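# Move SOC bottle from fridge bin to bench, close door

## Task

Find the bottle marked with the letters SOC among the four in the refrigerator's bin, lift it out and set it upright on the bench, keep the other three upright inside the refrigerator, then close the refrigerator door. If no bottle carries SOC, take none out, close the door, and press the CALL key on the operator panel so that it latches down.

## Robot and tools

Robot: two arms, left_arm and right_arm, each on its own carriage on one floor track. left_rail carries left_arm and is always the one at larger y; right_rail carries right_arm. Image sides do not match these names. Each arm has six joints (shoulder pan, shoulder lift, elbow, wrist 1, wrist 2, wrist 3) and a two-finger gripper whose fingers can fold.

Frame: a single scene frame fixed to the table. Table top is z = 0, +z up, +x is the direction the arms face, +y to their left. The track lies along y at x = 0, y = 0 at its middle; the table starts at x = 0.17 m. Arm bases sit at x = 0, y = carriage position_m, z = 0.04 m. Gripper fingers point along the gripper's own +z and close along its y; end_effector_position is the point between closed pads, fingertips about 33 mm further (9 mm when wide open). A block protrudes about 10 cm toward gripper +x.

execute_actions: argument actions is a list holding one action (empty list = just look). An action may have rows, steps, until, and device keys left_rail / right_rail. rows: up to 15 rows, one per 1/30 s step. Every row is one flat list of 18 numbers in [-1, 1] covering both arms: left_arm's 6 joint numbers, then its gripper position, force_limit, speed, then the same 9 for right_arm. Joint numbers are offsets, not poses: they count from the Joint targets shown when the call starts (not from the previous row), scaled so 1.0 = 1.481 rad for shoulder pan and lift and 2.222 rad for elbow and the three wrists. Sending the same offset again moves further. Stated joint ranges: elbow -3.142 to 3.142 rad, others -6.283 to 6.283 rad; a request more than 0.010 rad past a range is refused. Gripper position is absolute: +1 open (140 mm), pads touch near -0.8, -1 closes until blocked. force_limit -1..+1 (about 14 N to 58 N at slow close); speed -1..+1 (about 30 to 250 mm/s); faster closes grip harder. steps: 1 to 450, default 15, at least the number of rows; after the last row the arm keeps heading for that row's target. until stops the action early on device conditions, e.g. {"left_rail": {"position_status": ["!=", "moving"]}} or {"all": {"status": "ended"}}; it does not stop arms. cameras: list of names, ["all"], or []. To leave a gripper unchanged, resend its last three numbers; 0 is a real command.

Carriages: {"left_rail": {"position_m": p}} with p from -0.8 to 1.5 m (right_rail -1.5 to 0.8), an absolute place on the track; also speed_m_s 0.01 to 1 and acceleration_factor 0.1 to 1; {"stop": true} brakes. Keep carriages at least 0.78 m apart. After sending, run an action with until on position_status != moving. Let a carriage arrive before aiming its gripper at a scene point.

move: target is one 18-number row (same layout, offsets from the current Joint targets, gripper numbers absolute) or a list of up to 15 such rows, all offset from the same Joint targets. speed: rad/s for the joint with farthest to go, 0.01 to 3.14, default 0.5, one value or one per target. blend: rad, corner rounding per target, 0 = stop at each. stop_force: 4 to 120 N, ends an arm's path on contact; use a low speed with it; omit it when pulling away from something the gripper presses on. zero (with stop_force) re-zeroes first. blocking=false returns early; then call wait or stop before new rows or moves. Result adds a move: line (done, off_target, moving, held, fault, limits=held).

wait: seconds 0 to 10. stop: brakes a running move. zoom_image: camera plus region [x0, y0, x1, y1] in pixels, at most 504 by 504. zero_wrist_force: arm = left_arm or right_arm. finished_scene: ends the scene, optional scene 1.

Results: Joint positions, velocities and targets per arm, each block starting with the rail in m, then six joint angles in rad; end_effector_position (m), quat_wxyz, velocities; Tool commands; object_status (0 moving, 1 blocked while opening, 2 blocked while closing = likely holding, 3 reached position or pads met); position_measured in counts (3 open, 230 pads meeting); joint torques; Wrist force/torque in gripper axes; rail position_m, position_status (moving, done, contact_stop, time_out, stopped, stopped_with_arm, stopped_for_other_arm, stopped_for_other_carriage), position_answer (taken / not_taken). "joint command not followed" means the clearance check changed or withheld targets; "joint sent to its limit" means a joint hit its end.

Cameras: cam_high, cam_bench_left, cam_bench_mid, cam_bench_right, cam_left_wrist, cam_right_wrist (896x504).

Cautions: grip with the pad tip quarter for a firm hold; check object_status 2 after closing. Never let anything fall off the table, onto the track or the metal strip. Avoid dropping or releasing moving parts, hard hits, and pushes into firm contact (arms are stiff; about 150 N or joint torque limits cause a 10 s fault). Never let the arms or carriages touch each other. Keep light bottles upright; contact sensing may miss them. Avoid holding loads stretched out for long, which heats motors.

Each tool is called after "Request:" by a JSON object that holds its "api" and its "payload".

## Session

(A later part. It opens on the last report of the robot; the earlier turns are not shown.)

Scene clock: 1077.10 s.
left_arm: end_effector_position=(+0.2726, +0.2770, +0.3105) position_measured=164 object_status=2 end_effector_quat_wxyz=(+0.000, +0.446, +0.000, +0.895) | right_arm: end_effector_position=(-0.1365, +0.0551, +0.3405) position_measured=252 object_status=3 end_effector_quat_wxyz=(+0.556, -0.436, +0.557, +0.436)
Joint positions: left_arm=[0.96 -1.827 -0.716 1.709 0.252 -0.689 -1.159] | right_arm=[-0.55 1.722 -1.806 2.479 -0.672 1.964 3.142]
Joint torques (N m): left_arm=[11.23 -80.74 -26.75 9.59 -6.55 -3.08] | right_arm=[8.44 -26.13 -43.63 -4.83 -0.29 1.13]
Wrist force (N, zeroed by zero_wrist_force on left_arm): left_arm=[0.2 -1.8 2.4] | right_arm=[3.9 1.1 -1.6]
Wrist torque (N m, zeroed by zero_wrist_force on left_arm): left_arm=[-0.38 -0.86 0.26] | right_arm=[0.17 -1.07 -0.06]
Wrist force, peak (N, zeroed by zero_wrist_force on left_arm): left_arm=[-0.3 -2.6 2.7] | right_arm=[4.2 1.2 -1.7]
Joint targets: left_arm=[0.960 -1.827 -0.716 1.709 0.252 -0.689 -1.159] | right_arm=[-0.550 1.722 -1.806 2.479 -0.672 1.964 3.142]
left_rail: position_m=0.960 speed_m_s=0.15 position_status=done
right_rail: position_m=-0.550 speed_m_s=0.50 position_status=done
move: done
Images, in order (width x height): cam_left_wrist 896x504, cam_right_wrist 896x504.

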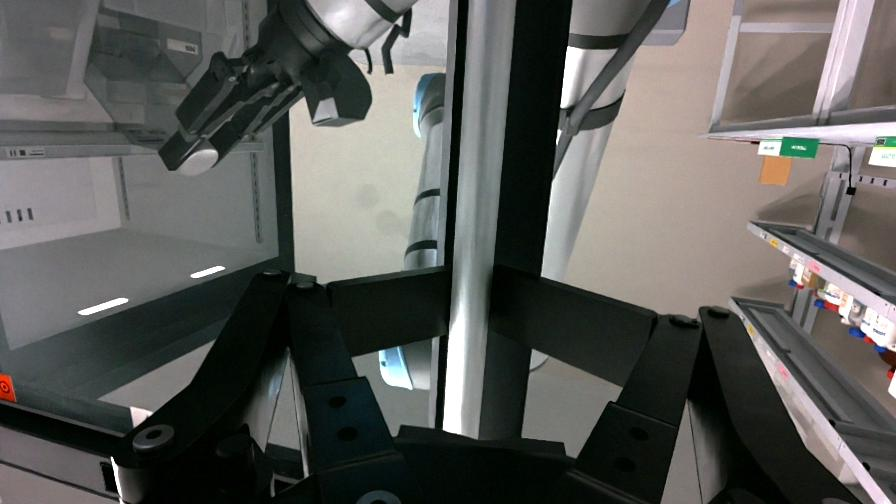

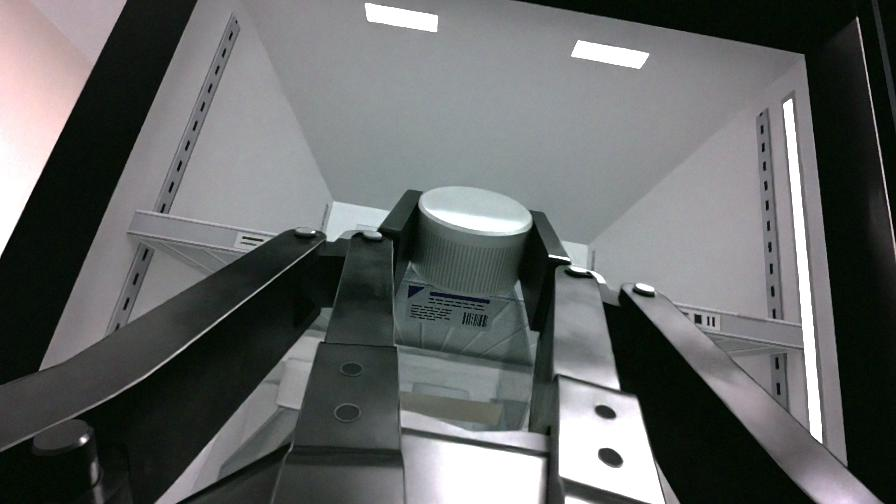

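Request:
{"api": "move", "payload": {"target": [0.0188,0.0120,-0.0028,0.0095,0.0040,-0.0190,-0.98,1,1,0,0,0,0,0,0,-0.98,0.3,-0.5], "speed": 0.015, "stop_force": 6, "cameras": ["cam_right_wrist"]}}

Scene clock: 1084.43 s.
left_arm: end_effector_position=(+0.2916, +0.2768, +0.3023) position_measured=164 object_status=2 end_effector_quat_wxyz=(+0.000, +0.446, +0.000, +0.895) | right_arm: end_effector_position=(-0.1365, +0.0551, +0.3405) position_measured=252 object_status=3 end_effector_quat_wxyz=(+0.556, -0.436, +0.557, +0.436)
Joint positions: left_arm=[0.96 -1.8 -0.698 1.703 0.273 -0.68 -1.201] | right_arm=[-0.55 1.722 -1.806 2.479 -0.672 1.964 3.142]
Joint torques (N m): left_arm=[12.1 -80.98 -26.22 9.21 -1.13 -2.89] | right_arm=[8.68 -27.11 -43.48 -4.67 -0.49 1.01]
Wrist force (N, zeroed by zero_wrist_force on left_arm): left_arm=[0.0 -1.8 2.7] | right_arm=[4.1 0.9 -1.6]
Wrist torque (N m, zeroed by zero_wrist_force on left_arm): left_arm=[-0.40 -0.82 0.27] | right_arm=[0.12 -1.11 -0.06]
Wrist force, peak (N, zeroed by zero_wrist_force on left_arm): left_arm=[0.0 -2.2 2.9] | right_arm=[4.5 0.7 -1.6]
Joint targets: left_arm=[0.960 -1.800 -0.698 1.703 0.273 -0.680 -1.201] | right_arm=[-0.550 1.722 -1.806 2.479 -0.672 1.964 3.142]
left_rail: position_m=0.960 speed_m_s=0.15 position_status=done
right_rail: position_m=-0.550 speed_m_s=0.50 position_status=done
move: done
Images, in order (width x height): cam_right_wrist 896x504.

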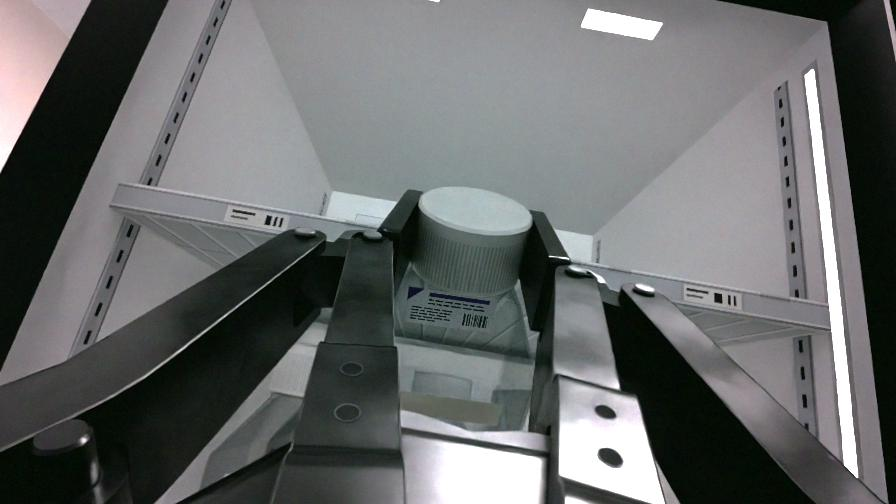

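Request:
{"api": "move", "payload": {"target": [[-0.0028,-0.0427,0.0080,-0.0256,0.0572,0.0388,-0.98,1,1,0,0,0,0,0,0,-0.98,0.3,-0.5],[0.0071,-0.1404,0.0275,-0.1244,0.1591,0.1680,-0.98,1,1,0,0,0,0,0,0,-0.98,0.3,-0.5]], "speed": 0.04, "stop_force": 10, "cameras": ["cam_right_wrist","cam_left_wrist"]}}

Request:
{"api": "zoom_image", "payload": {"camera": "cam_left_wrist", "region": [0, 0, 400, 300]}}

Scene clock: 1094.13 s.
left_arm: end_effector_position=(+0.3114, +0.2772, +0.2956) position_measured=164 object_status=2 end_effector_quat_wxyz=(-0.001, +0.498, +0.001, +0.867) | right_arm: end_effector_position=(-0.1365, +0.0551, +0.3405) position_measured=252 object_status=3 end_effector_quat_wxyz=(+0.556, -0.436, +0.557, +0.436)
Joint positions: left_arm=[0.96 -1.803 -0.751 1.718 0.225 -0.574 -1.129] | right_arm=[-0.55 1.722 -1.806 2.479 -0.672 1.964 3.142]
Joint torques (N m): left_arm=[14.64 -81.82 -26.83 9.57 -7.21 -3.44] | right_arm=[7.96 -27.61 -43.81 -4.74 -0.7 1.2]
Wrist force (N, zeroed by zero_wrist_force on left_arm): left_arm=[-0.6 -2.1 -0.6] | right_arm=[4.1 1.5 -1.5]
Wrist torque (N m, zeroed by zero_wrist_force on left_arm): left_arm=[-0.43 -0.94 0.19] | right_arm=[0.23 -1.10 -0.06]
Wrist force, peak (N, zeroed by zero_wrist_force on left_arm): left_arm=[1.1 -1.8 -14.9] | right_arm=[4.4 1.0 -1.8]
Joint targets: left_arm=[0.960 -1.803 -0.751 1.718 0.225 -0.574 -1.129] | right_arm=[-0.550 1.722 -1.806 2.479 -0.672 1.964 3.142]
left_rail: position_m=0.960 speed_m_s=0.15 position_status=done
right_rail: position_m=-0.550 speed_m_s=0.50 position_status=done
move: contact (left_arm); path passed 0 of 2 targets; left_arm: the wrist 3 is farthest, 0.301 rad from its target
Images, in order (width x height): cam_left_wrist 896x504, cam_right_wrist 896x504.

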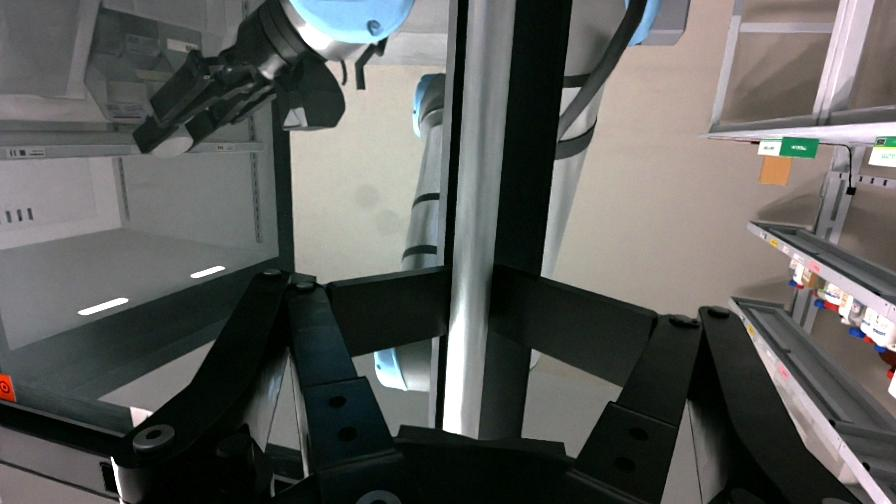

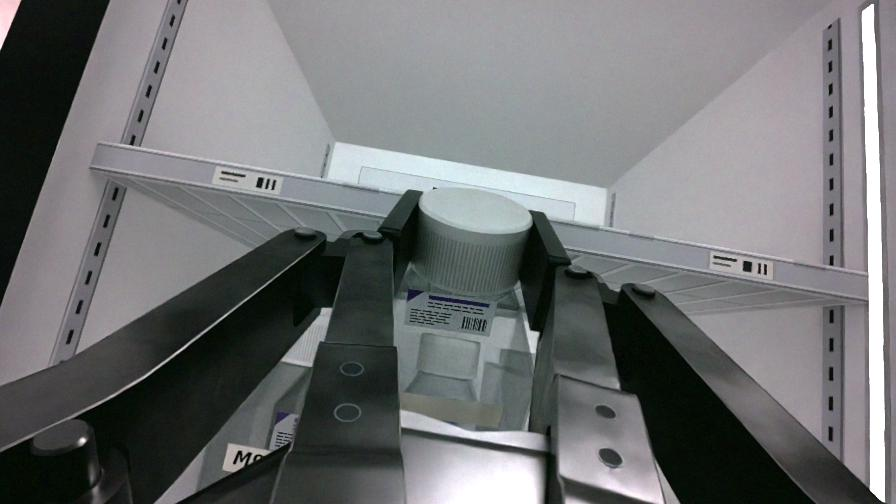

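Scaled by 1.260 from the camera's 896x504 image, which has a finer 1280x720 frame.

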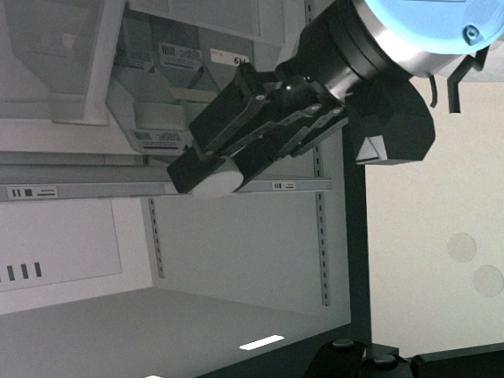

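Request:
{"api": "move", "payload": {"target": [[-0.0089,-0.0201,0.0054,-0.0296,0.0279,0.0348,-0.98,1,1,0,0,0,0,0,0,-0.98,0.3,-0.5],[-0.0038,-0.0656,0.0144,-0.0702,0.0757,0.0892,-0.98,1,1,0,0,0,0,0,0,-0.98,0.3,-0.5],[0.0080,-0.1205,0.0267,-0.1356,0.1219,0.1714,-0.98,1,1,0,0,0,0,0,0,-0.98,0.3,-0.5]], "speed": 0.04, "stop_force": 18, "cameras": ["cam_right_wrist","cam_left_wrist"]}}

Request:
{"api": "zoom_image", "payload": {"camera": "cam_left_wrist", "region": [0, 0, 400, 300]}}

Scene clock: 1114.67 s.
left_arm: end_effector_position=(+0.3585, +0.2767, +0.2679) position_measured=164 object_status=2 end_effector_quat_wxyz=(+0.000, +0.629, +0.000, +0.777) | right_arm: end_effector_position=(-0.1365, +0.0551, +0.3405) position_measured=252 object_status=3 end_effector_quat_wxyz=(+0.556, -0.436, +0.557, +0.436)
Joint positions: left_arm=[0.96 -1.791 -0.929 1.777 -0.076 -0.303 -0.748] | right_arm=[-0.55 1.722 -1.806 2.479 -0.672 1.964 3.142]
Joint torques (N m): left_arm=[12.84 -109.37 -18.94 1.39 -0.97 2.52] | right_arm=[5 -26.68 -43.43 -4.58 -0.52 1.56]
Wrist force (N, zeroed by zero_wrist_force on left_arm): left_arm=[0.1 -2.1 3.0] | right_arm=[4.1 1.4 -1.2]
Wrist torque (N m, zeroed by zero_wrist_force on left_arm): left_arm=[-0.59 -0.95 -0.02] | right_arm=[0.19 -1.10 -0.06]
Wrist force, peak (N, zeroed by zero_wrist_force on left_arm): left_arm=[0.0 -2.5 3.6] | right_arm=[4.5 1.2 -2.0]
Joint targets: left_arm=[0.960 -1.791 -0.929 1.777 -0.076 -0.303 -0.748] | right_arm=[-0.550 1.722 -1.806 2.479 -0.672 1.964 3.142]
left_rail: position_m=0.960 speed_m_s=0.15 position_status=done
right_rail: position_m=-0.550 speed_m_s=0.50 position_status=done
move: done
Images, in order (width x height): cam_left_wrist 896x504, cam_right_wrist 896x504.

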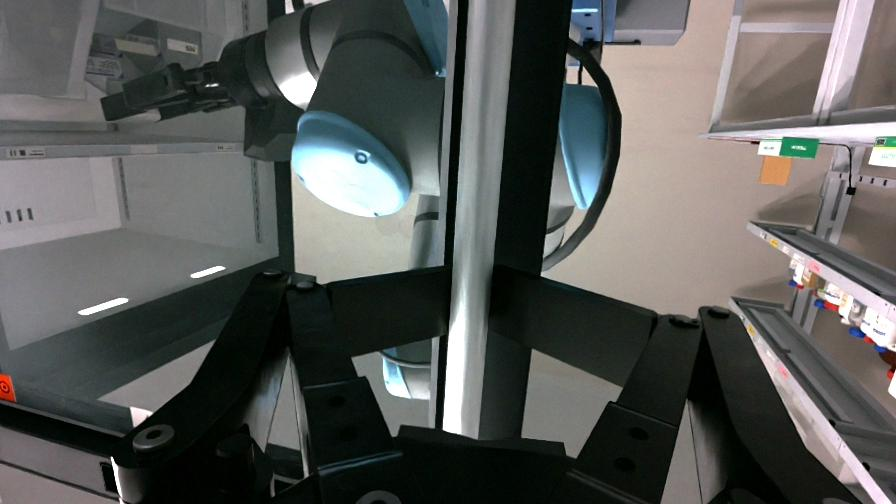

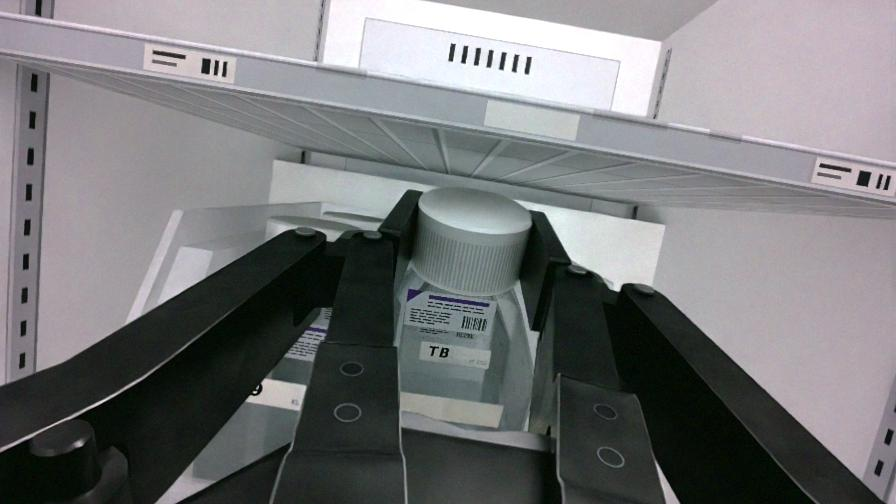

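Scaled by 1.260 from the camera's 896x504 image, which has a finer 1280x720 frame.

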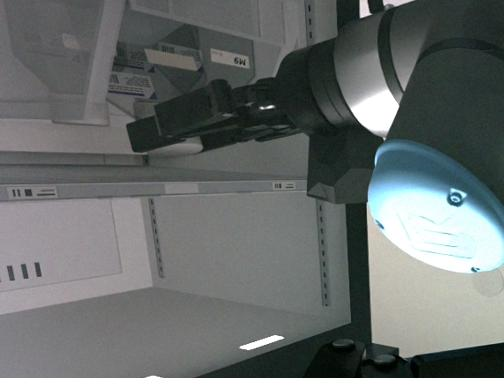

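Request:
{"api": "move", "payload": {"target": [[0.0296,-0.1579,0.0724,-0.3591,0.0568,0.3806,-0.98,1,1,0,0,0,0,0,0,-0.98,0.3,-0.5],[0.0429,-0.2175,0.1303,-0.6623,0.0421,0.6615,-0.98,1,1,0,0,0,0,0,0,-0.98,0.3,-0.5]], "speed": 0.07, "stop_force": 14, "cameras": ["cam_right_wrist","cam_left_wrist"]}}

Request:
{"api": "zoom_image", "payload": {"camera": "cam_left_wrist", "region": [0, 0, 400, 300]}}

Scene clock: 1130.47 s.
left_arm: end_effector_position=(+0.3904, +0.2816, +0.2516) position_measured=164 object_status=2 end_effector_quat_wxyz=(-0.006, +0.703, +0.004, +0.711) | right_arm: end_effector_position=(-0.1365, +0.0551, +0.3405) position_measured=252 object_status=3 end_effector_quat_wxyz=(+0.556, -0.436, +0.557, +0.436)
Joint positions: left_arm=[0.96 -1.755 -1.123 1.91 -0.736 -0.198 -0.049] | right_arm=[-0.55 1.722 -1.806 2.479 -0.672 1.964 3.142]
Joint torques (N m): left_arm=[12.14 -102.02 -23.94 -2.72 2.62 2.24] | right_arm=[4.7 -26.03 -43.2 -4.29 -0.98 1.43]
Wrist force (N, zeroed by zero_wrist_force on left_arm): left_arm=[-2.3 2.7 1.5] | right_arm=[3.9 0.9 -1.5]
Wrist torque (N m, zeroed by zero_wrist_force on left_arm): left_arm=[0.44 -0.41 -0.03] | right_arm=[0.12 -1.12 -0.07]
Wrist force, peak (N, zeroed by zero_wrist_force on left_arm): left_arm=[52.1 -9.8 8.0] | right_arm=[4.6 1.5 -1.5]
Joint targets: left_arm=[0.960 -1.755 -1.123 1.910 -0.736 -0.198 -0.049] | right_arm=[-0.550 1.722 -1.806 2.479 -0.672 1.964 3.142]
left_rail: position_m=0.960 speed_m_s=0.15 position_status=done
right_rail: position_m=-0.550 speed_m_s=0.50 position_status=done
move: off_target (left_arm; path cut at 10 s); path passed 0 of 2 targets; left_arm: the wrist 1 is farthest, 0.812 rad from its target
Images, in order (width x height): cam_left_wrist 896x504, cam_right_wrist 896x504.

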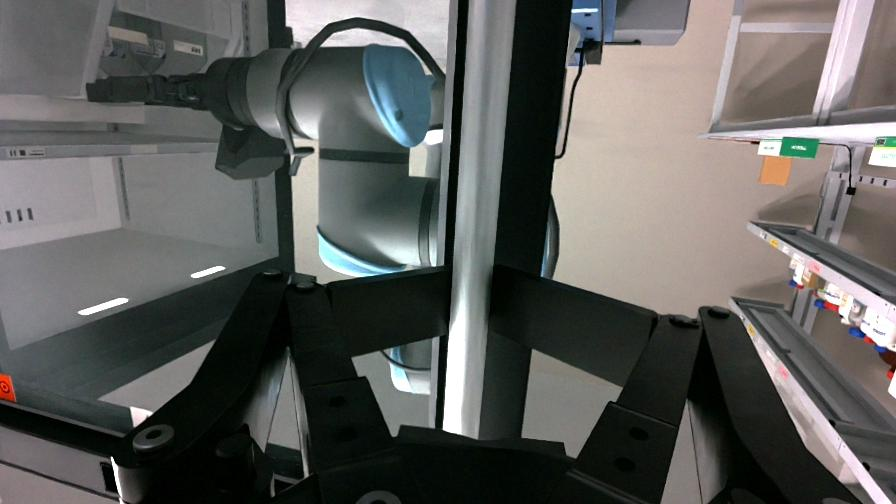

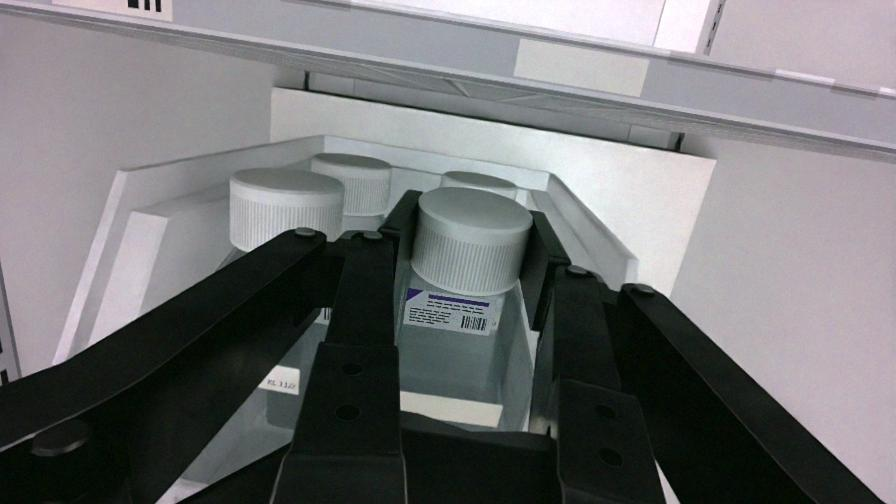

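Scaled by 1.260 from the camera's 896x504 image, which has a finer 1280x720 frame.

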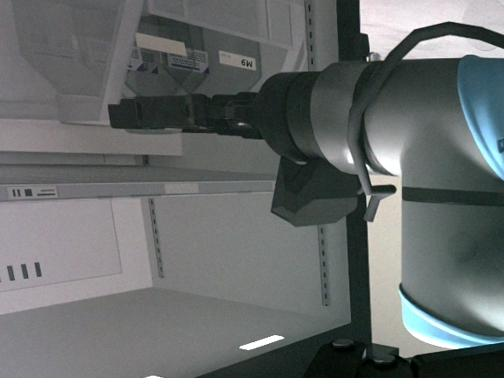

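Request:
{"api": "move", "payload": {"target": [0.0053,-0.0215,0.0143,-0.0676,0.0095,0.0660,-0.98,1,1,0,0,0,0,0,0,-0.98,0.3,-0.5], "speed": 0.04, "stop_force": 18, "cameras": ["cam_right_wrist"]}}

Scene clock: 1139.07 s.
left_arm: end_effector_position=(+0.3957, +0.2770, +0.2508) position_measured=164 object_status=2 end_effector_quat_wxyz=(+0.000, +0.713, +0.000, +0.701) | right_arm: end_effector_position=(-0.1365, +0.0551, +0.3405) position_measured=252 object_status=3 end_effector_quat_wxyz=(+0.556, -0.436, +0.557, +0.436)
Joint positions: left_arm=[0.96 -1.747 -1.154 1.942 -0.886 -0.177 0.098] | right_arm=[-0.55 1.722 -1.806 2.479 -0.672 1.964 3.142]
Joint torques (N m): left_arm=[12.4 -97.84 -24.79 -3.44 2.94 2.03] | right_arm=[2.61 -26.51 -44.17 -3.89 -1.24 1.56]
Wrist force (N, zeroed by zero_wrist_force on left_arm): left_arm=[-2.1 2.2 1.3] | right_arm=[3.6 1.0 -1.4]
Wrist torque (N m, zeroed by zero_wrist_force on left_arm): left_arm=[0.40 -0.54 0.00] | right_arm=[0.15 -1.06 -0.06]
Wrist force, peak (N, zeroed by zero_wrist_force on left_arm): left_arm=[-2.1 3.2 1.6] | right_arm=[4.2 1.3 -1.3]
Joint targets: left_arm=[0.960 -1.747 -1.154 1.942 -0.886 -0.177 0.098] | right_arm=[-0.550 1.722 -1.806 2.479 -0.672 1.964 3.142]
left_rail: position_m=0.960 speed_m_s=0.15 position_status=done
right_rail: position_m=-0.550 speed_m_s=0.50 position_status=done
move: done
Images, in order (width x height): cam_right_wrist 896x504.

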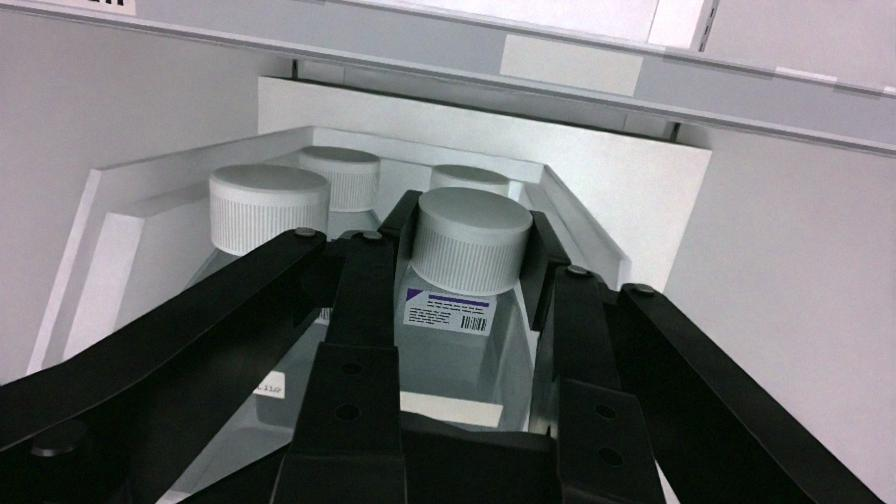

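Request:
{"api": "move", "payload": {"target": [0,0.0103,0.0025,-0.0093,0,0,-0.98,1,1,0,0,0,0,0,0,-0.98,0.3,-0.5], "speed": 0.01, "stop_force": 10, "cameras": ["cam_right_wrist"]}}

Scene clock: 1142.50 s.
left_arm: end_effector_position=(+0.3957, +0.2770, +0.2502) position_measured=164 object_status=2 end_effector_quat_wxyz=(+0.000, +0.713, +0.000, +0.701) | right_arm: end_effector_position=(-0.1365, +0.0551, +0.3405) position_measured=252 object_status=3 end_effector_quat_wxyz=(+0.556, -0.436, +0.557, +0.436)
Joint positions: left_arm=[0.96 -1.747 -1.154 1.942 -0.887 -0.177 0.098] | right_arm=[-0.55 1.722 -1.806 2.479 -0.672 1.964 3.142]
Joint torques (N m): left_arm=[6.15 -91.7 -32.28 2.74 3.11 1.96] | right_arm=[1.39 -25.69 -42.99 -3.91 -1 1.47]
Wrist force (N, zeroed by zero_wrist_force on left_arm): left_arm=[8.6 0.8 1.9] | right_arm=[3.7 1.3 -1.4]
Wrist torque (N m, zeroed by zero_wrist_force on left_arm): left_arm=[0.39 -0.43 0.02] | right_arm=[0.17 -1.06 -0.06]
Wrist force, peak (N, zeroed by zero_wrist_force on left_arm): left_arm=[14.8 0.8 2.3] | right_arm=[4.3 1.3 -1.4]
Joint targets: left_arm=[0.960 -1.747 -1.154 1.942 -0.887 -0.177 0.098] | right_arm=[-0.550 1.722 -1.806 2.479 -0.672 1.964 3.142]
left_rail: position_m=0.960 speed_m_s=0.15 position_status=done
right_rail: position_m=-0.550 speed_m_s=0.50 position_status=done
move: contact (left_arm); left_arm: the wrist 1 is farthest, 0.019 rad from its target
Images, in order (width x height): cam_right_wrist 896x504.

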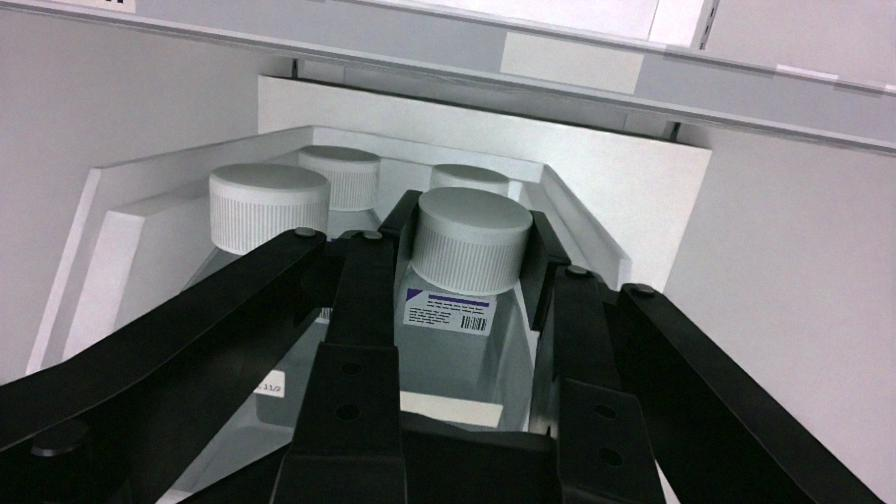

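Request:
{"api": "move", "payload": {"target": [0,0.0100,0.0024,-0.0089,0,0,-0.98,1,1,0,0,0,0,0,0,-0.98,0.3,-0.5], "speed": 0.01, "stop_force": 35, "zero": false, "cameras": ["cam_right_wrist"]}}

Scene clock: 1145.03 s.
left_arm: end_effector_position=(+0.3957, +0.2769, +0.2496) position_measured=164 object_status=2 end_effector_quat_wxyz=(+0.000, +0.713, +0.000, +0.701) | right_arm: end_effector_position=(-0.1365, +0.0551, +0.3405) position_measured=252 object_status=3 end_effector_quat_wxyz=(+0.556, -0.436, +0.557, +0.436)
Joint positions: left_arm=[0.96 -1.747 -1.153 1.943 -0.888 -0.177 0.098] | right_arm=[-0.55 1.722 -1.806 2.479 -0.672 1.964 3.142]
Joint torques (N m): left_arm=[1.08 -74.9 -26.24 1.1 3.31 1.85] | right_arm=[2.58 -26.91 -43.09 -3.91 -1.27 1.64]
Wrist force (N, zeroed by zero_wrist_force on left_arm): left_arm=[34.0 -2.1 4.0] | right_arm=[4.1 1.1 -1.6]
Wrist torque (N m, zeroed by zero_wrist_force on left_arm): left_arm=[0.45 0.10 0.20] | right_arm=[0.12 -1.14 -0.06]
Wrist force, peak (N, zeroed by zero_wrist_force on left_arm): left_arm=[41.6 -2.9 4.6] | right_arm=[4.4 1.0 -1.5]
Joint targets: left_arm=[0.960 -1.747 -1.153 1.943 -0.888 -0.177 0.098] | right_arm=[-0.550 1.722 -1.806 2.479 -0.672 1.964 3.142]
left_rail: position_m=0.960 speed_m_s=0.15 position_status=done
right_rail: position_m=-0.550 speed_m_s=0.50 position_status=done
move: contact (left_arm); left_arm: the wrist 1 is farthest, 0.018 rad from its target
Images, in order (width x height): cam_right_wrist 896x504.

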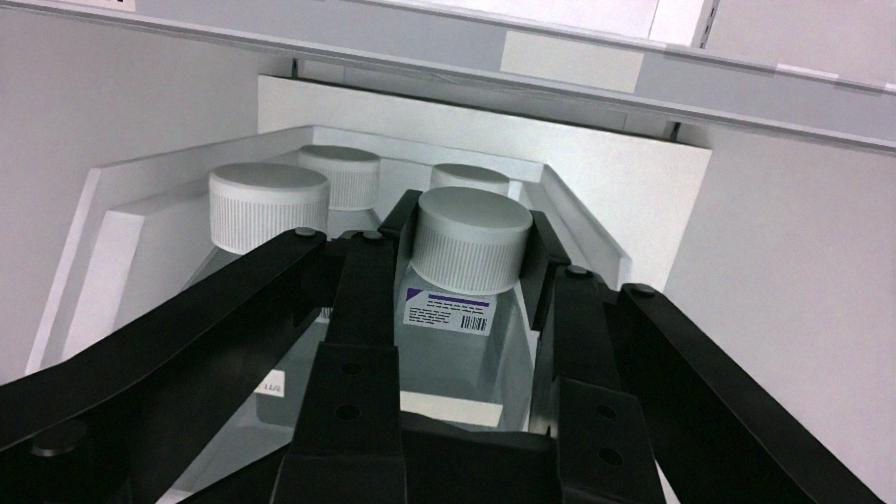

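Request:
{"api": "execute_actions", "payload": {"actions": [{"rows":[[0,-0.0008,0,0,0,0,-0.98,1,1,0,0,0,0,0,0,-0.98,0.3,-0.5]],"steps":15}]}}

Request:
{"api": "execute_actions", "payload": {"actions": [{"rows":[[0,0,0,0,0,0,-0.1,1,-1,0,0,0,0,0,0,-0.98,0.3,-0.5]],"steps":75}], "cameras": ["cam_right_wrist"]}}

Scene clock: 1147.20 s.
left_arm: end_effector_position=(+0.3957, +0.2769, +0.2503) position_measured=164 object_status=2 end_effector_quat_wxyz=(+0.000, +0.713, +0.000, +0.701) | right_arm: end_effector_position=(-0.1365, +0.0551, +0.3405) position_measured=252 object_status=3 end_effector_quat_wxyz=(+0.556, -0.436, +0.557, +0.436)
Joint positions: left_arm=[0.96 -1.747 -1.154 1.943 -0.888 -0.177 0.098] | right_arm=[-0.55 1.722 -1.806 2.479 -0.672 1.964 3.142]
Joint torques (N m): left_arm=[1.22 -95.36 -26.85 1.35 3.25 1.08] | right_arm=[2.74 -26.66 -42.8 -4.08 -1.31 1.63]
Wrist force (N, zeroed by zero_wrist_force on left_arm): left_arm=[3.9 0.6 2.0] | right_arm=[3.8 1.1 -1.6]
Wrist torque (N m, zeroed by zero_wrist_force on left_arm): left_arm=[0.41 -0.38 0.16] | right_arm=[0.16 -1.11 -0.06]
Wrist force, peak (N, zeroed by zero_wrist_force on left_arm): left_arm=[34.1 -2.4 4.4] | right_arm=[4.1 1.2 -1.5]
Joint targets: left_arm=[0.960 -1.747 -1.154 1.943 -0.888 -0.177 0.098] | right_arm=[-0.550 1.722 -1.806 2.479 -0.672 1.964 3.142]
left_rail: position_m=0.960 speed_m_s=0.15 position_status=done
right_rail: position_m=-0.550 speed_m_s=0.50 position_status=done

Scene clock: 1149.90 s.
left_arm: end_effector_position=(+0.3957, +0.2769, +0.2503) position_measured=141 object_status=3 end_effector_quat_wxyz=(+0.000, +0.713, +0.000, +0.701) | right_arm: end_effector_position=(-0.1365, +0.0551, +0.3405) position_measured=252 object_status=3 end_effector_quat_wxyz=(+0.556, -0.436, +0.557, +0.436)
Joint positions: left_arm=[0.96 -1.747 -1.154 1.943 -0.888 -0.177 0.098] | right_arm=[-0.55 1.722 -1.806 2.479 -0.672 1.964 3.142]
Joint torques (N m): left_arm=[0.58 -95.46 -26.29 1.25 0.41 0.26] | right_arm=[2.52 -26.45 -42.44 -4.35 -1.25 1.73]
Wrist force (N, zeroed by zero_wrist_force on left_arm): left_arm=[-2.7 2.7 -0.1] | right_arm=[4.0 1.0 -1.9]
Wrist torque (N m, zeroed by zero_wrist_force on left_arm): left_arm=[0.43 0.61 -0.03] | right_arm=[0.12 -1.10 -0.06]
Wrist force, peak (N, zeroed by zero_wrist_force on left_arm): left_arm=[3.8 0.6 1.7] | right_arm=[4.2 1.5 -1.5]
Joint targets: left_arm=[0.960 -1.747 -1.154 1.943 -0.888 -0.177 0.098] | right_arm=[-0.550 1.722 -1.806 2.479 -0.672 1.964 3.142]
left_rail: position_m=0.960 speed_m_s=0.15 position_status=done
right_rail: position_m=-0.550 speed_m_s=0.50 position_status=done
Images, in order (width x height): cam_right_wrist 896x504.

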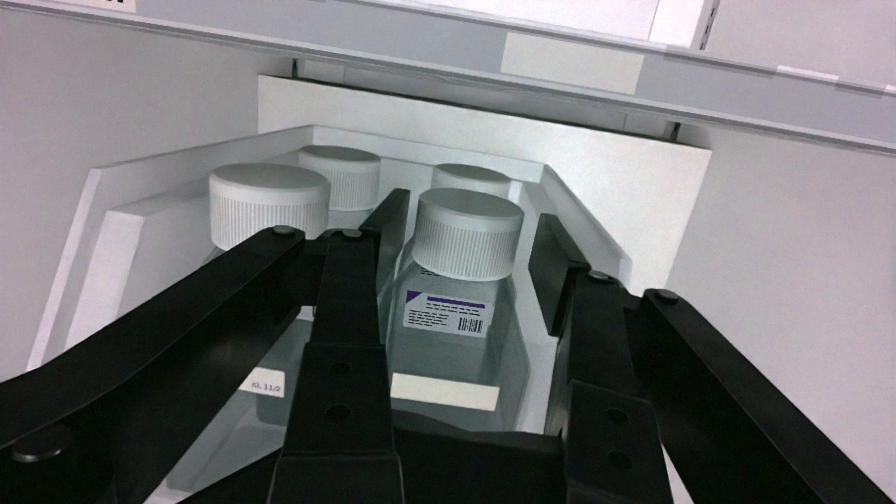

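Request:
{"api": "move", "payload": {"target": [[-0.0943,0.0016,-0.0122,0.0557,-0.0625,-0.0441,-0.1,1,-1,0,0,0,0,0,0,-0.98,0.3,-0.5],[-0.1968,-0.0400,-0.0466,0.1179,-0.1308,-0.0441,-0.1,1,-1,0,0,0,0,0,0,-0.98,0.3,-0.5]], "speed": [0.05,0.2], "stop_force": 8, "cameras": ["cam_right_wrist","cam_left_wrist"]}}

Scene clock: 1159.07 s.
left_arm: end_effector_position=(+0.1903, +0.2766, +0.3400) position_measured=141 object_status=3 end_effector_quat_wxyz=(+0.000, +0.707, +0.000, +0.707) | right_arm: end_effector_position=(-0.1365, +0.0551, +0.3405) position_measured=252 object_status=3 end_effector_quat_wxyz=(+0.556, -0.436, +0.557, +0.436)
Joint positions: left_arm=[0.96 -2.039 -1.213 1.839 -0.626 -0.468 0] | right_arm=[-0.55 1.722 -1.806 2.479 -0.672 1.964 3.142]
Joint torques (N m): left_arm=[-11.21 -95.29 -41.29 4.93 -3.25 -3.18] | right_arm=[2.85 -25.2 -42.24 -3.87 -1.21 1.64]
Wrist force (N, zeroed by zero_wrist_force on left_arm): left_arm=[-2.7 2.9 0.3] | right_arm=[3.9 1.3 -1.7]
Wrist torque (N m, zeroed by zero_wrist_force on left_arm): left_arm=[0.50 0.62 0.19] | right_arm=[0.17 -1.06 -0.06]
Wrist force, peak (N, zeroed by zero_wrist_force on left_arm): left_arm=[-3.6 -1.5 3.3] | right_arm=[4.3 1.3 -1.6]
Joint targets: left_arm=[0.960 -2.039 -1.213 1.839 -0.626 -0.468 0.000] | right_arm=[-0.550 1.722 -1.806 2.479 -0.672 1.964 3.142]
left_rail: position_m=0.960 speed_m_s=0.15 position_status=done
right_rail: position_m=-0.550 speed_m_s=0.50 position_status=done
move: done
Images, in order (width x height): cam_left_wrist 896x504, cam_right_wrist 896x504.

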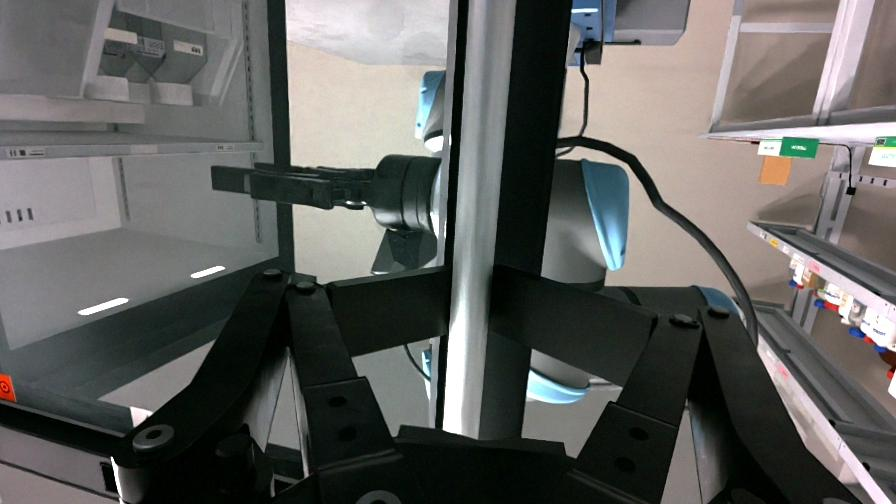

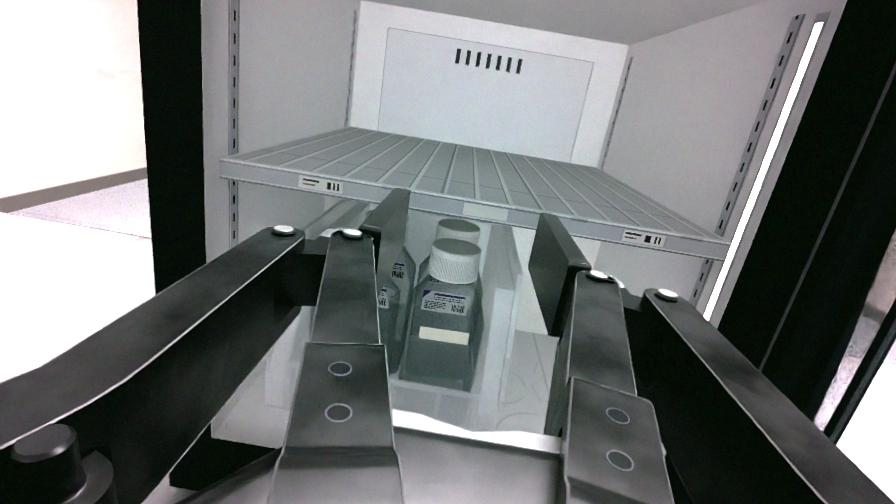

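Request:
{"api": "execute_actions", "payload": {"actions": [{"left_rail":{"position_m":1.5,"speed_m_s":0.3},"steps":200,"until":{"left_rail":{"position_status":["!=","moving"]}}}]}}

Request:
{"api": "move", "payload": {"target": [[0,0,0,0,0,0,-0.1,1,-1,0.0257,0.0594,-0.0320,-0.0081,0.0482,0,-0.98,0.3,-0.5],[0,0,0,0,0,0,-0.1,1,-1,0.0506,0.1195,-0.0639,-0.0162,0.0968,0,-0.98,0.3,-0.5],[0,0,0,0,0,0,-0.1,1,-1,0.0720,0.2380,-0.1462,-0.0129,0.1888,0,-0.98,0.3,-0.5]], "speed": 0.08, "blend": [0.03,0.03,0], "stop_force": 50, "cameras": ["cam_left_wrist","cam_bench_right"]}}

Scene clock: 1166.70 s.
left_arm: end_effector_position=(+0.1903, +0.8166, +0.3400) position_measured=141 object_status=3 end_effector_quat_wxyz=(+0.000, +0.707, +0.000, +0.707) | right_arm: end_effector_position=(-0.1365, +0.0551, +0.3405) position_measured=252 object_status=3 end_effector_quat_wxyz=(+0.556, -0.436, +0.557, +0.436)
Joint positions: left_arm=[1.5 -2.039 -1.213 1.839 -0.626 -0.468 0] | right_arm=[-0.55 1.722 -1.806 2.479 -0.672 1.964 3.142]
Joint torques (N m): left_arm=[-5.46 -86.9 -30.78 4.7 -1.57 -3.04] | right_arm=[0.79 -24.37 -42.22 -4.11 -1.54 1.86]
Wrist force (N, zeroed by zero_wrist_force on left_arm): left_arm=[-3.0 2.9 0.1] | right_arm=[4.2 1.1 -1.3]
Wrist torque (N m, zeroed by zero_wrist_force on left_arm): left_arm=[0.50 0.68 0.19] | right_arm=[0.14 -1.12 -0.06]
Wrist force, peak (N, zeroed by zero_wrist_force on left_arm): left_arm=[-2.9 3.7 -0.1] | right_arm=[4.4 1.2 -1.6]
Joint targets: left_arm=[1.500 -2.039 -1.213 1.839 -0.626 -0.468 0.000] | right_arm=[-0.550 1.722 -1.806 2.479 -0.672 1.964 3.142]
Tool commands: left_gripper/position=-0.1 left_gripper/force_limit=+1.0 left_gripper/speed=-1.0 right_gripper/position=-0.98 right_gripper/force_limit=+0.3 right_gripper/speed=-0.5
left_rail: position_m=1.500 speed_m_s=0.30 position_status=done
right_rail: position_m=-0.550 speed_m_s=0.50 position_status=done

Scene clock: 1173.07 s.
left_arm: end_effector_position=(+0.1903, +0.8166, +0.3400) position_measured=141 object_status=3 end_effector_quat_wxyz=(+0.000, +0.707, +0.000, +0.707) | right_arm: end_effector_position=(-0.1189, +0.1870, +0.3413) position_measured=252 object_status=3 end_effector_quat_wxyz=(+0.618, -0.344, +0.618, +0.344)
Joint positions: left_arm=[1.5 -2.039 -1.213 1.839 -0.626 -0.468 0] | right_arm=[-0.55 1.829 -1.454 2.154 -0.7 2.383 3.142]
Joint torques (N m): left_arm=[4.05 -66.57 -35.47 3.42 1.59 -2.86] | right_arm=[19.45 -34.23 -45.56 0.75 2.22 1.93]
Wrist force (N, zeroed by zero_wrist_force on left_arm): left_arm=[-2.8 2.8 -0.2] | right_arm=[3.3 0.0 -1.0]
Wrist torque (N m, zeroed by zero_wrist_force on left_arm): left_arm=[0.49 0.64 0.19] | right_arm=[0.29 -0.95 0.03]
Wrist force, peak (N, zeroed by zero_wrist_force on left_arm): left_arm=[-3.1 3.1 0.2] | right_arm=[4.3 1.6 -1.8]
Joint targets: left_arm=[1.500 -2.039 -1.213 1.839 -0.626 -0.468 0.000] | right_arm=[-0.550 1.829 -1.454 2.154 -0.700 2.383 3.142]
left_rail: position_m=1.500 speed_m_s=0.30 position_status=done
right_rail: position_m=-0.550 speed_m_s=0.50 position_status=done
move: done
Images, in order (width x height): cam_bench_right 896x504, cam_left_wrist 896x504.

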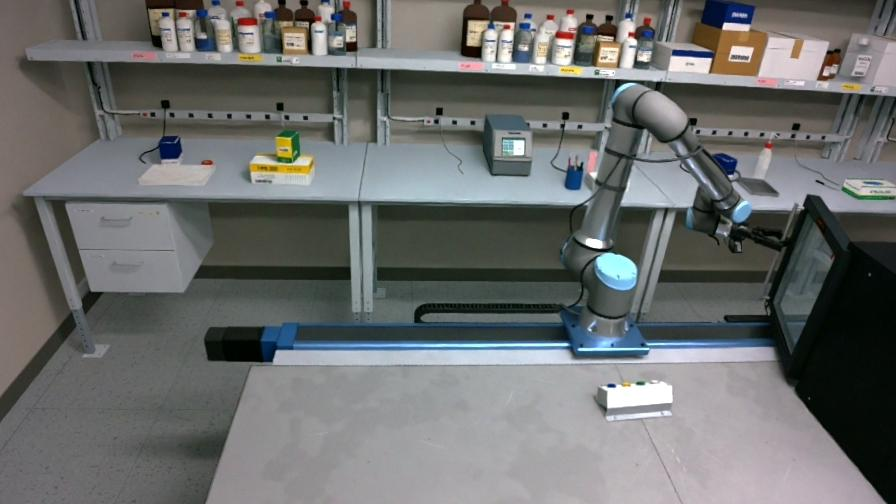

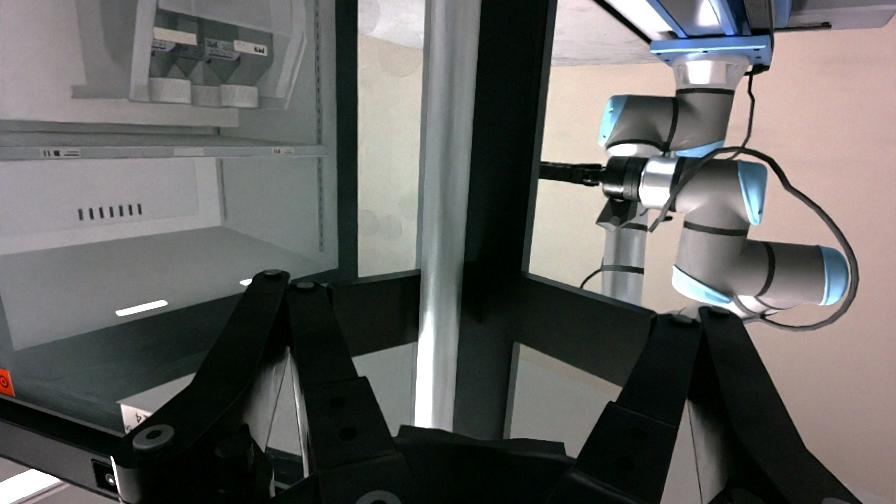

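Request:
{"api": "move", "payload": {"target": [[0,0,0,0,0,0,-0.1,1,-1,-0.0154,0.1006,-0.0846,0.0176,0.0683,0,-0.98,0.3,-0.5],[0,0,0,0,0,0,-0.1,1,-1,-0.0850,0.2791,-0.2633,0.0773,0.1791,0,-0.98,0.3,-0.5]], "speed": 0.1, "blend": [0.03,0], "stop_force": 50, "cameras": ["cam_left_wrist"]}}

Request:
{"api": "move", "payload": {"target": [[0,0,0,0,0,0,-0.1,1,-1,-0.0371,0.0646,-0.0717,0.0286,0.0380,0,-0.98,0.3,-0.5],[0,0,0,0,0,0,-0.1,1,-1,-0.0721,0.1331,-0.1512,0.0624,0.0792,0,-0.98,0.3,-0.5],[0,0,0,0,0,0,-0.1,1,-1,-0.0998,0.1824,-0.2100,0.0883,0.1078,0,-0.98,0.3,-0.5]], "speed": 0.08, "blend": [0.03,0.03,0], "stop_force": 50, "cameras": ["cam_left_wrist","cam_bench_right"]}}

Scene clock: 1182.83 s.
left_arm: end_effector_position=(+0.1903, +0.8166, +0.3400) position_measured=141 object_status=3 end_effector_quat_wxyz=(+0.000, +0.707, +0.000, +0.707) | right_arm: end_effector_position=(+0.0216, +0.3847, +0.3413) position_measured=252 object_status=3 end_effector_quat_wxyz=(+0.686, -0.172, +0.686, +0.173)
Joint positions: left_arm=[1.5 -2.039 -1.213 1.839 -0.626 -0.468 0] | right_arm=[-0.55 1.703 -1.04 1.569 -0.529 2.781 3.142]
Joint torques (N m): left_arm=[8.23 -57.25 -39.07 0.32 2.34 -3.04] | right_arm=[-16.54 -75.91 -48.63 1.67 2.6 1.83]
Wrist force (N, zeroed by zero_wrist_force on left_arm): left_arm=[-2.6 2.8 -0.2] | right_arm=[2.9 0.0 -0.8]
Wrist torque (N m, zeroed by zero_wrist_force on left_arm): left_arm=[0.47 0.60 0.19] | right_arm=[0.31 -0.96 -0.04]
Wrist force, peak (N, zeroed by zero_wrist_force on left_arm): left_arm=[-2.9 3.3 0.3] | right_arm=[6.4 -1.2 -2.0]
Joint targets: left_arm=[1.500 -2.039 -1.213 1.839 -0.626 -0.468 0.000] | right_arm=[-0.550 1.703 -1.040 1.569 -0.529 2.781 3.142]
left_rail: position_m=1.500 speed_m_s=0.30 position_status=done
right_rail: position_m=-0.550 speed_m_s=0.50 position_status=done
move: done
Images, in order (width x height): cam_left_wrist 896x504.

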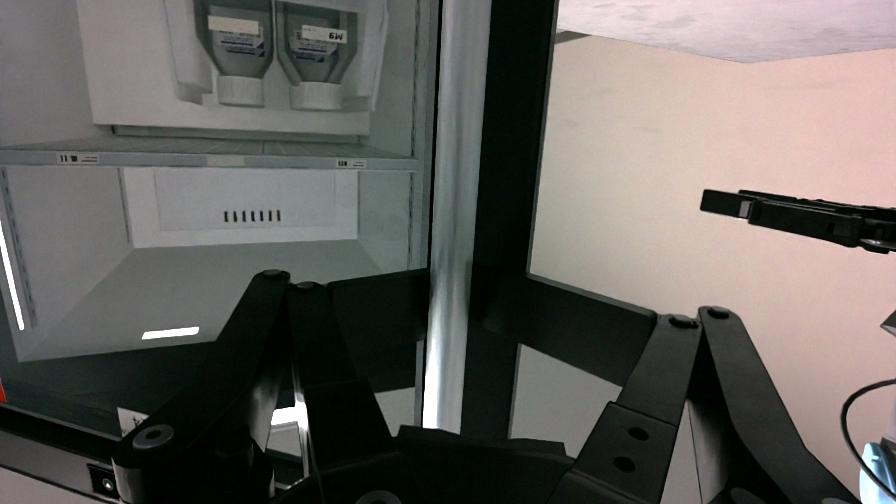

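Scene clock: 1189.80 s.
left_arm: end_effector_position=(+0.1903, +0.8166, +0.3400) position_measured=141 object_status=3 end_effector_quat_wxyz=(+0.000, +0.707, +0.000, +0.707) | right_arm: end_effector_position=(+0.1800, +0.4686, +0.3412) position_measured=252 object_status=3 end_effector_quat_wxyz=(+0.706, -0.037, +0.706, +0.037)
Joint positions: left_arm=[1.5 -2.039 -1.213 1.839 -0.626 -0.468 0] | right_arm=[-0.55 1.555 -0.77 1.102 -0.332 3.021 3.142]
Joint torques (N m): left_arm=[7.31 -59.01 -38.21 -0.78 2.03 -2.84] | right_arm=[-17.5 -100.06 -52.13 2.45 2.64 1.87]
Wrist force (N, zeroed by zero_wrist_force on left_arm): left_arm=[-2.6 2.6 0.1] | right_arm=[3.6 0.6 -0.9]
Wrist torque (N m, zeroed by zero_wrist_force on left_arm): left_arm=[0.43 0.59 0.19] | right_arm=[0.35 -1.08 0.10]
Wrist force, peak (N, zeroed by zero_wrist_force on left_arm): left_arm=[-2.8 3.4 0.2] | right_arm=[4.4 -1.7 -0.3]
Joint targets: left_arm=[1.500 -2.039 -1.213 1.839 -0.626 -0.468 0.000] | right_arm=[-0.550 1.555 -0.770 1.102 -0.332 3.021 3.142]
left_rail: position_m=1.500 speed_m_s=0.30 position_status=done
right_rail: position_m=-0.550 speed_m_s=0.50 position_status=done
move: done
Images, in order (width x height): cam_bench_right 896x504, cam_left_wrist 896x504.

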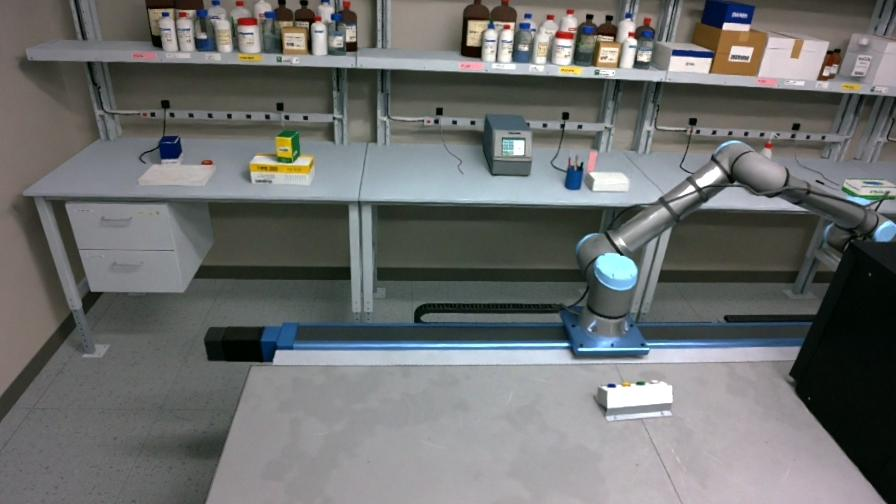

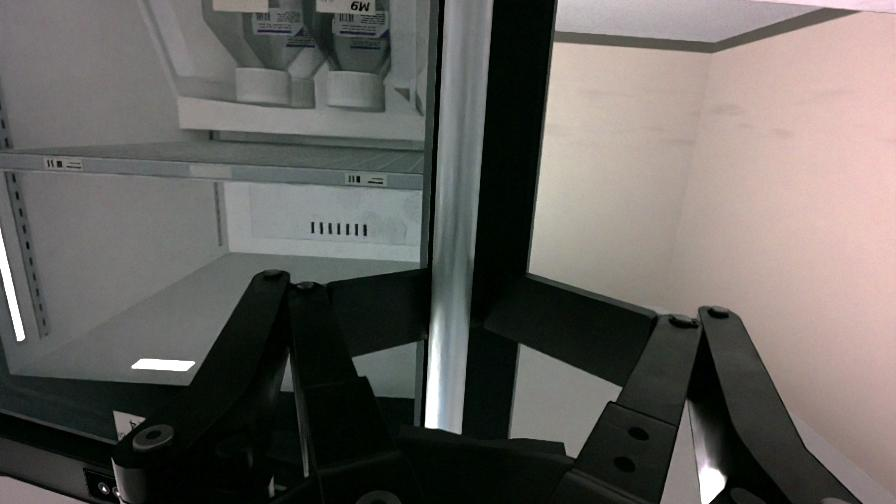

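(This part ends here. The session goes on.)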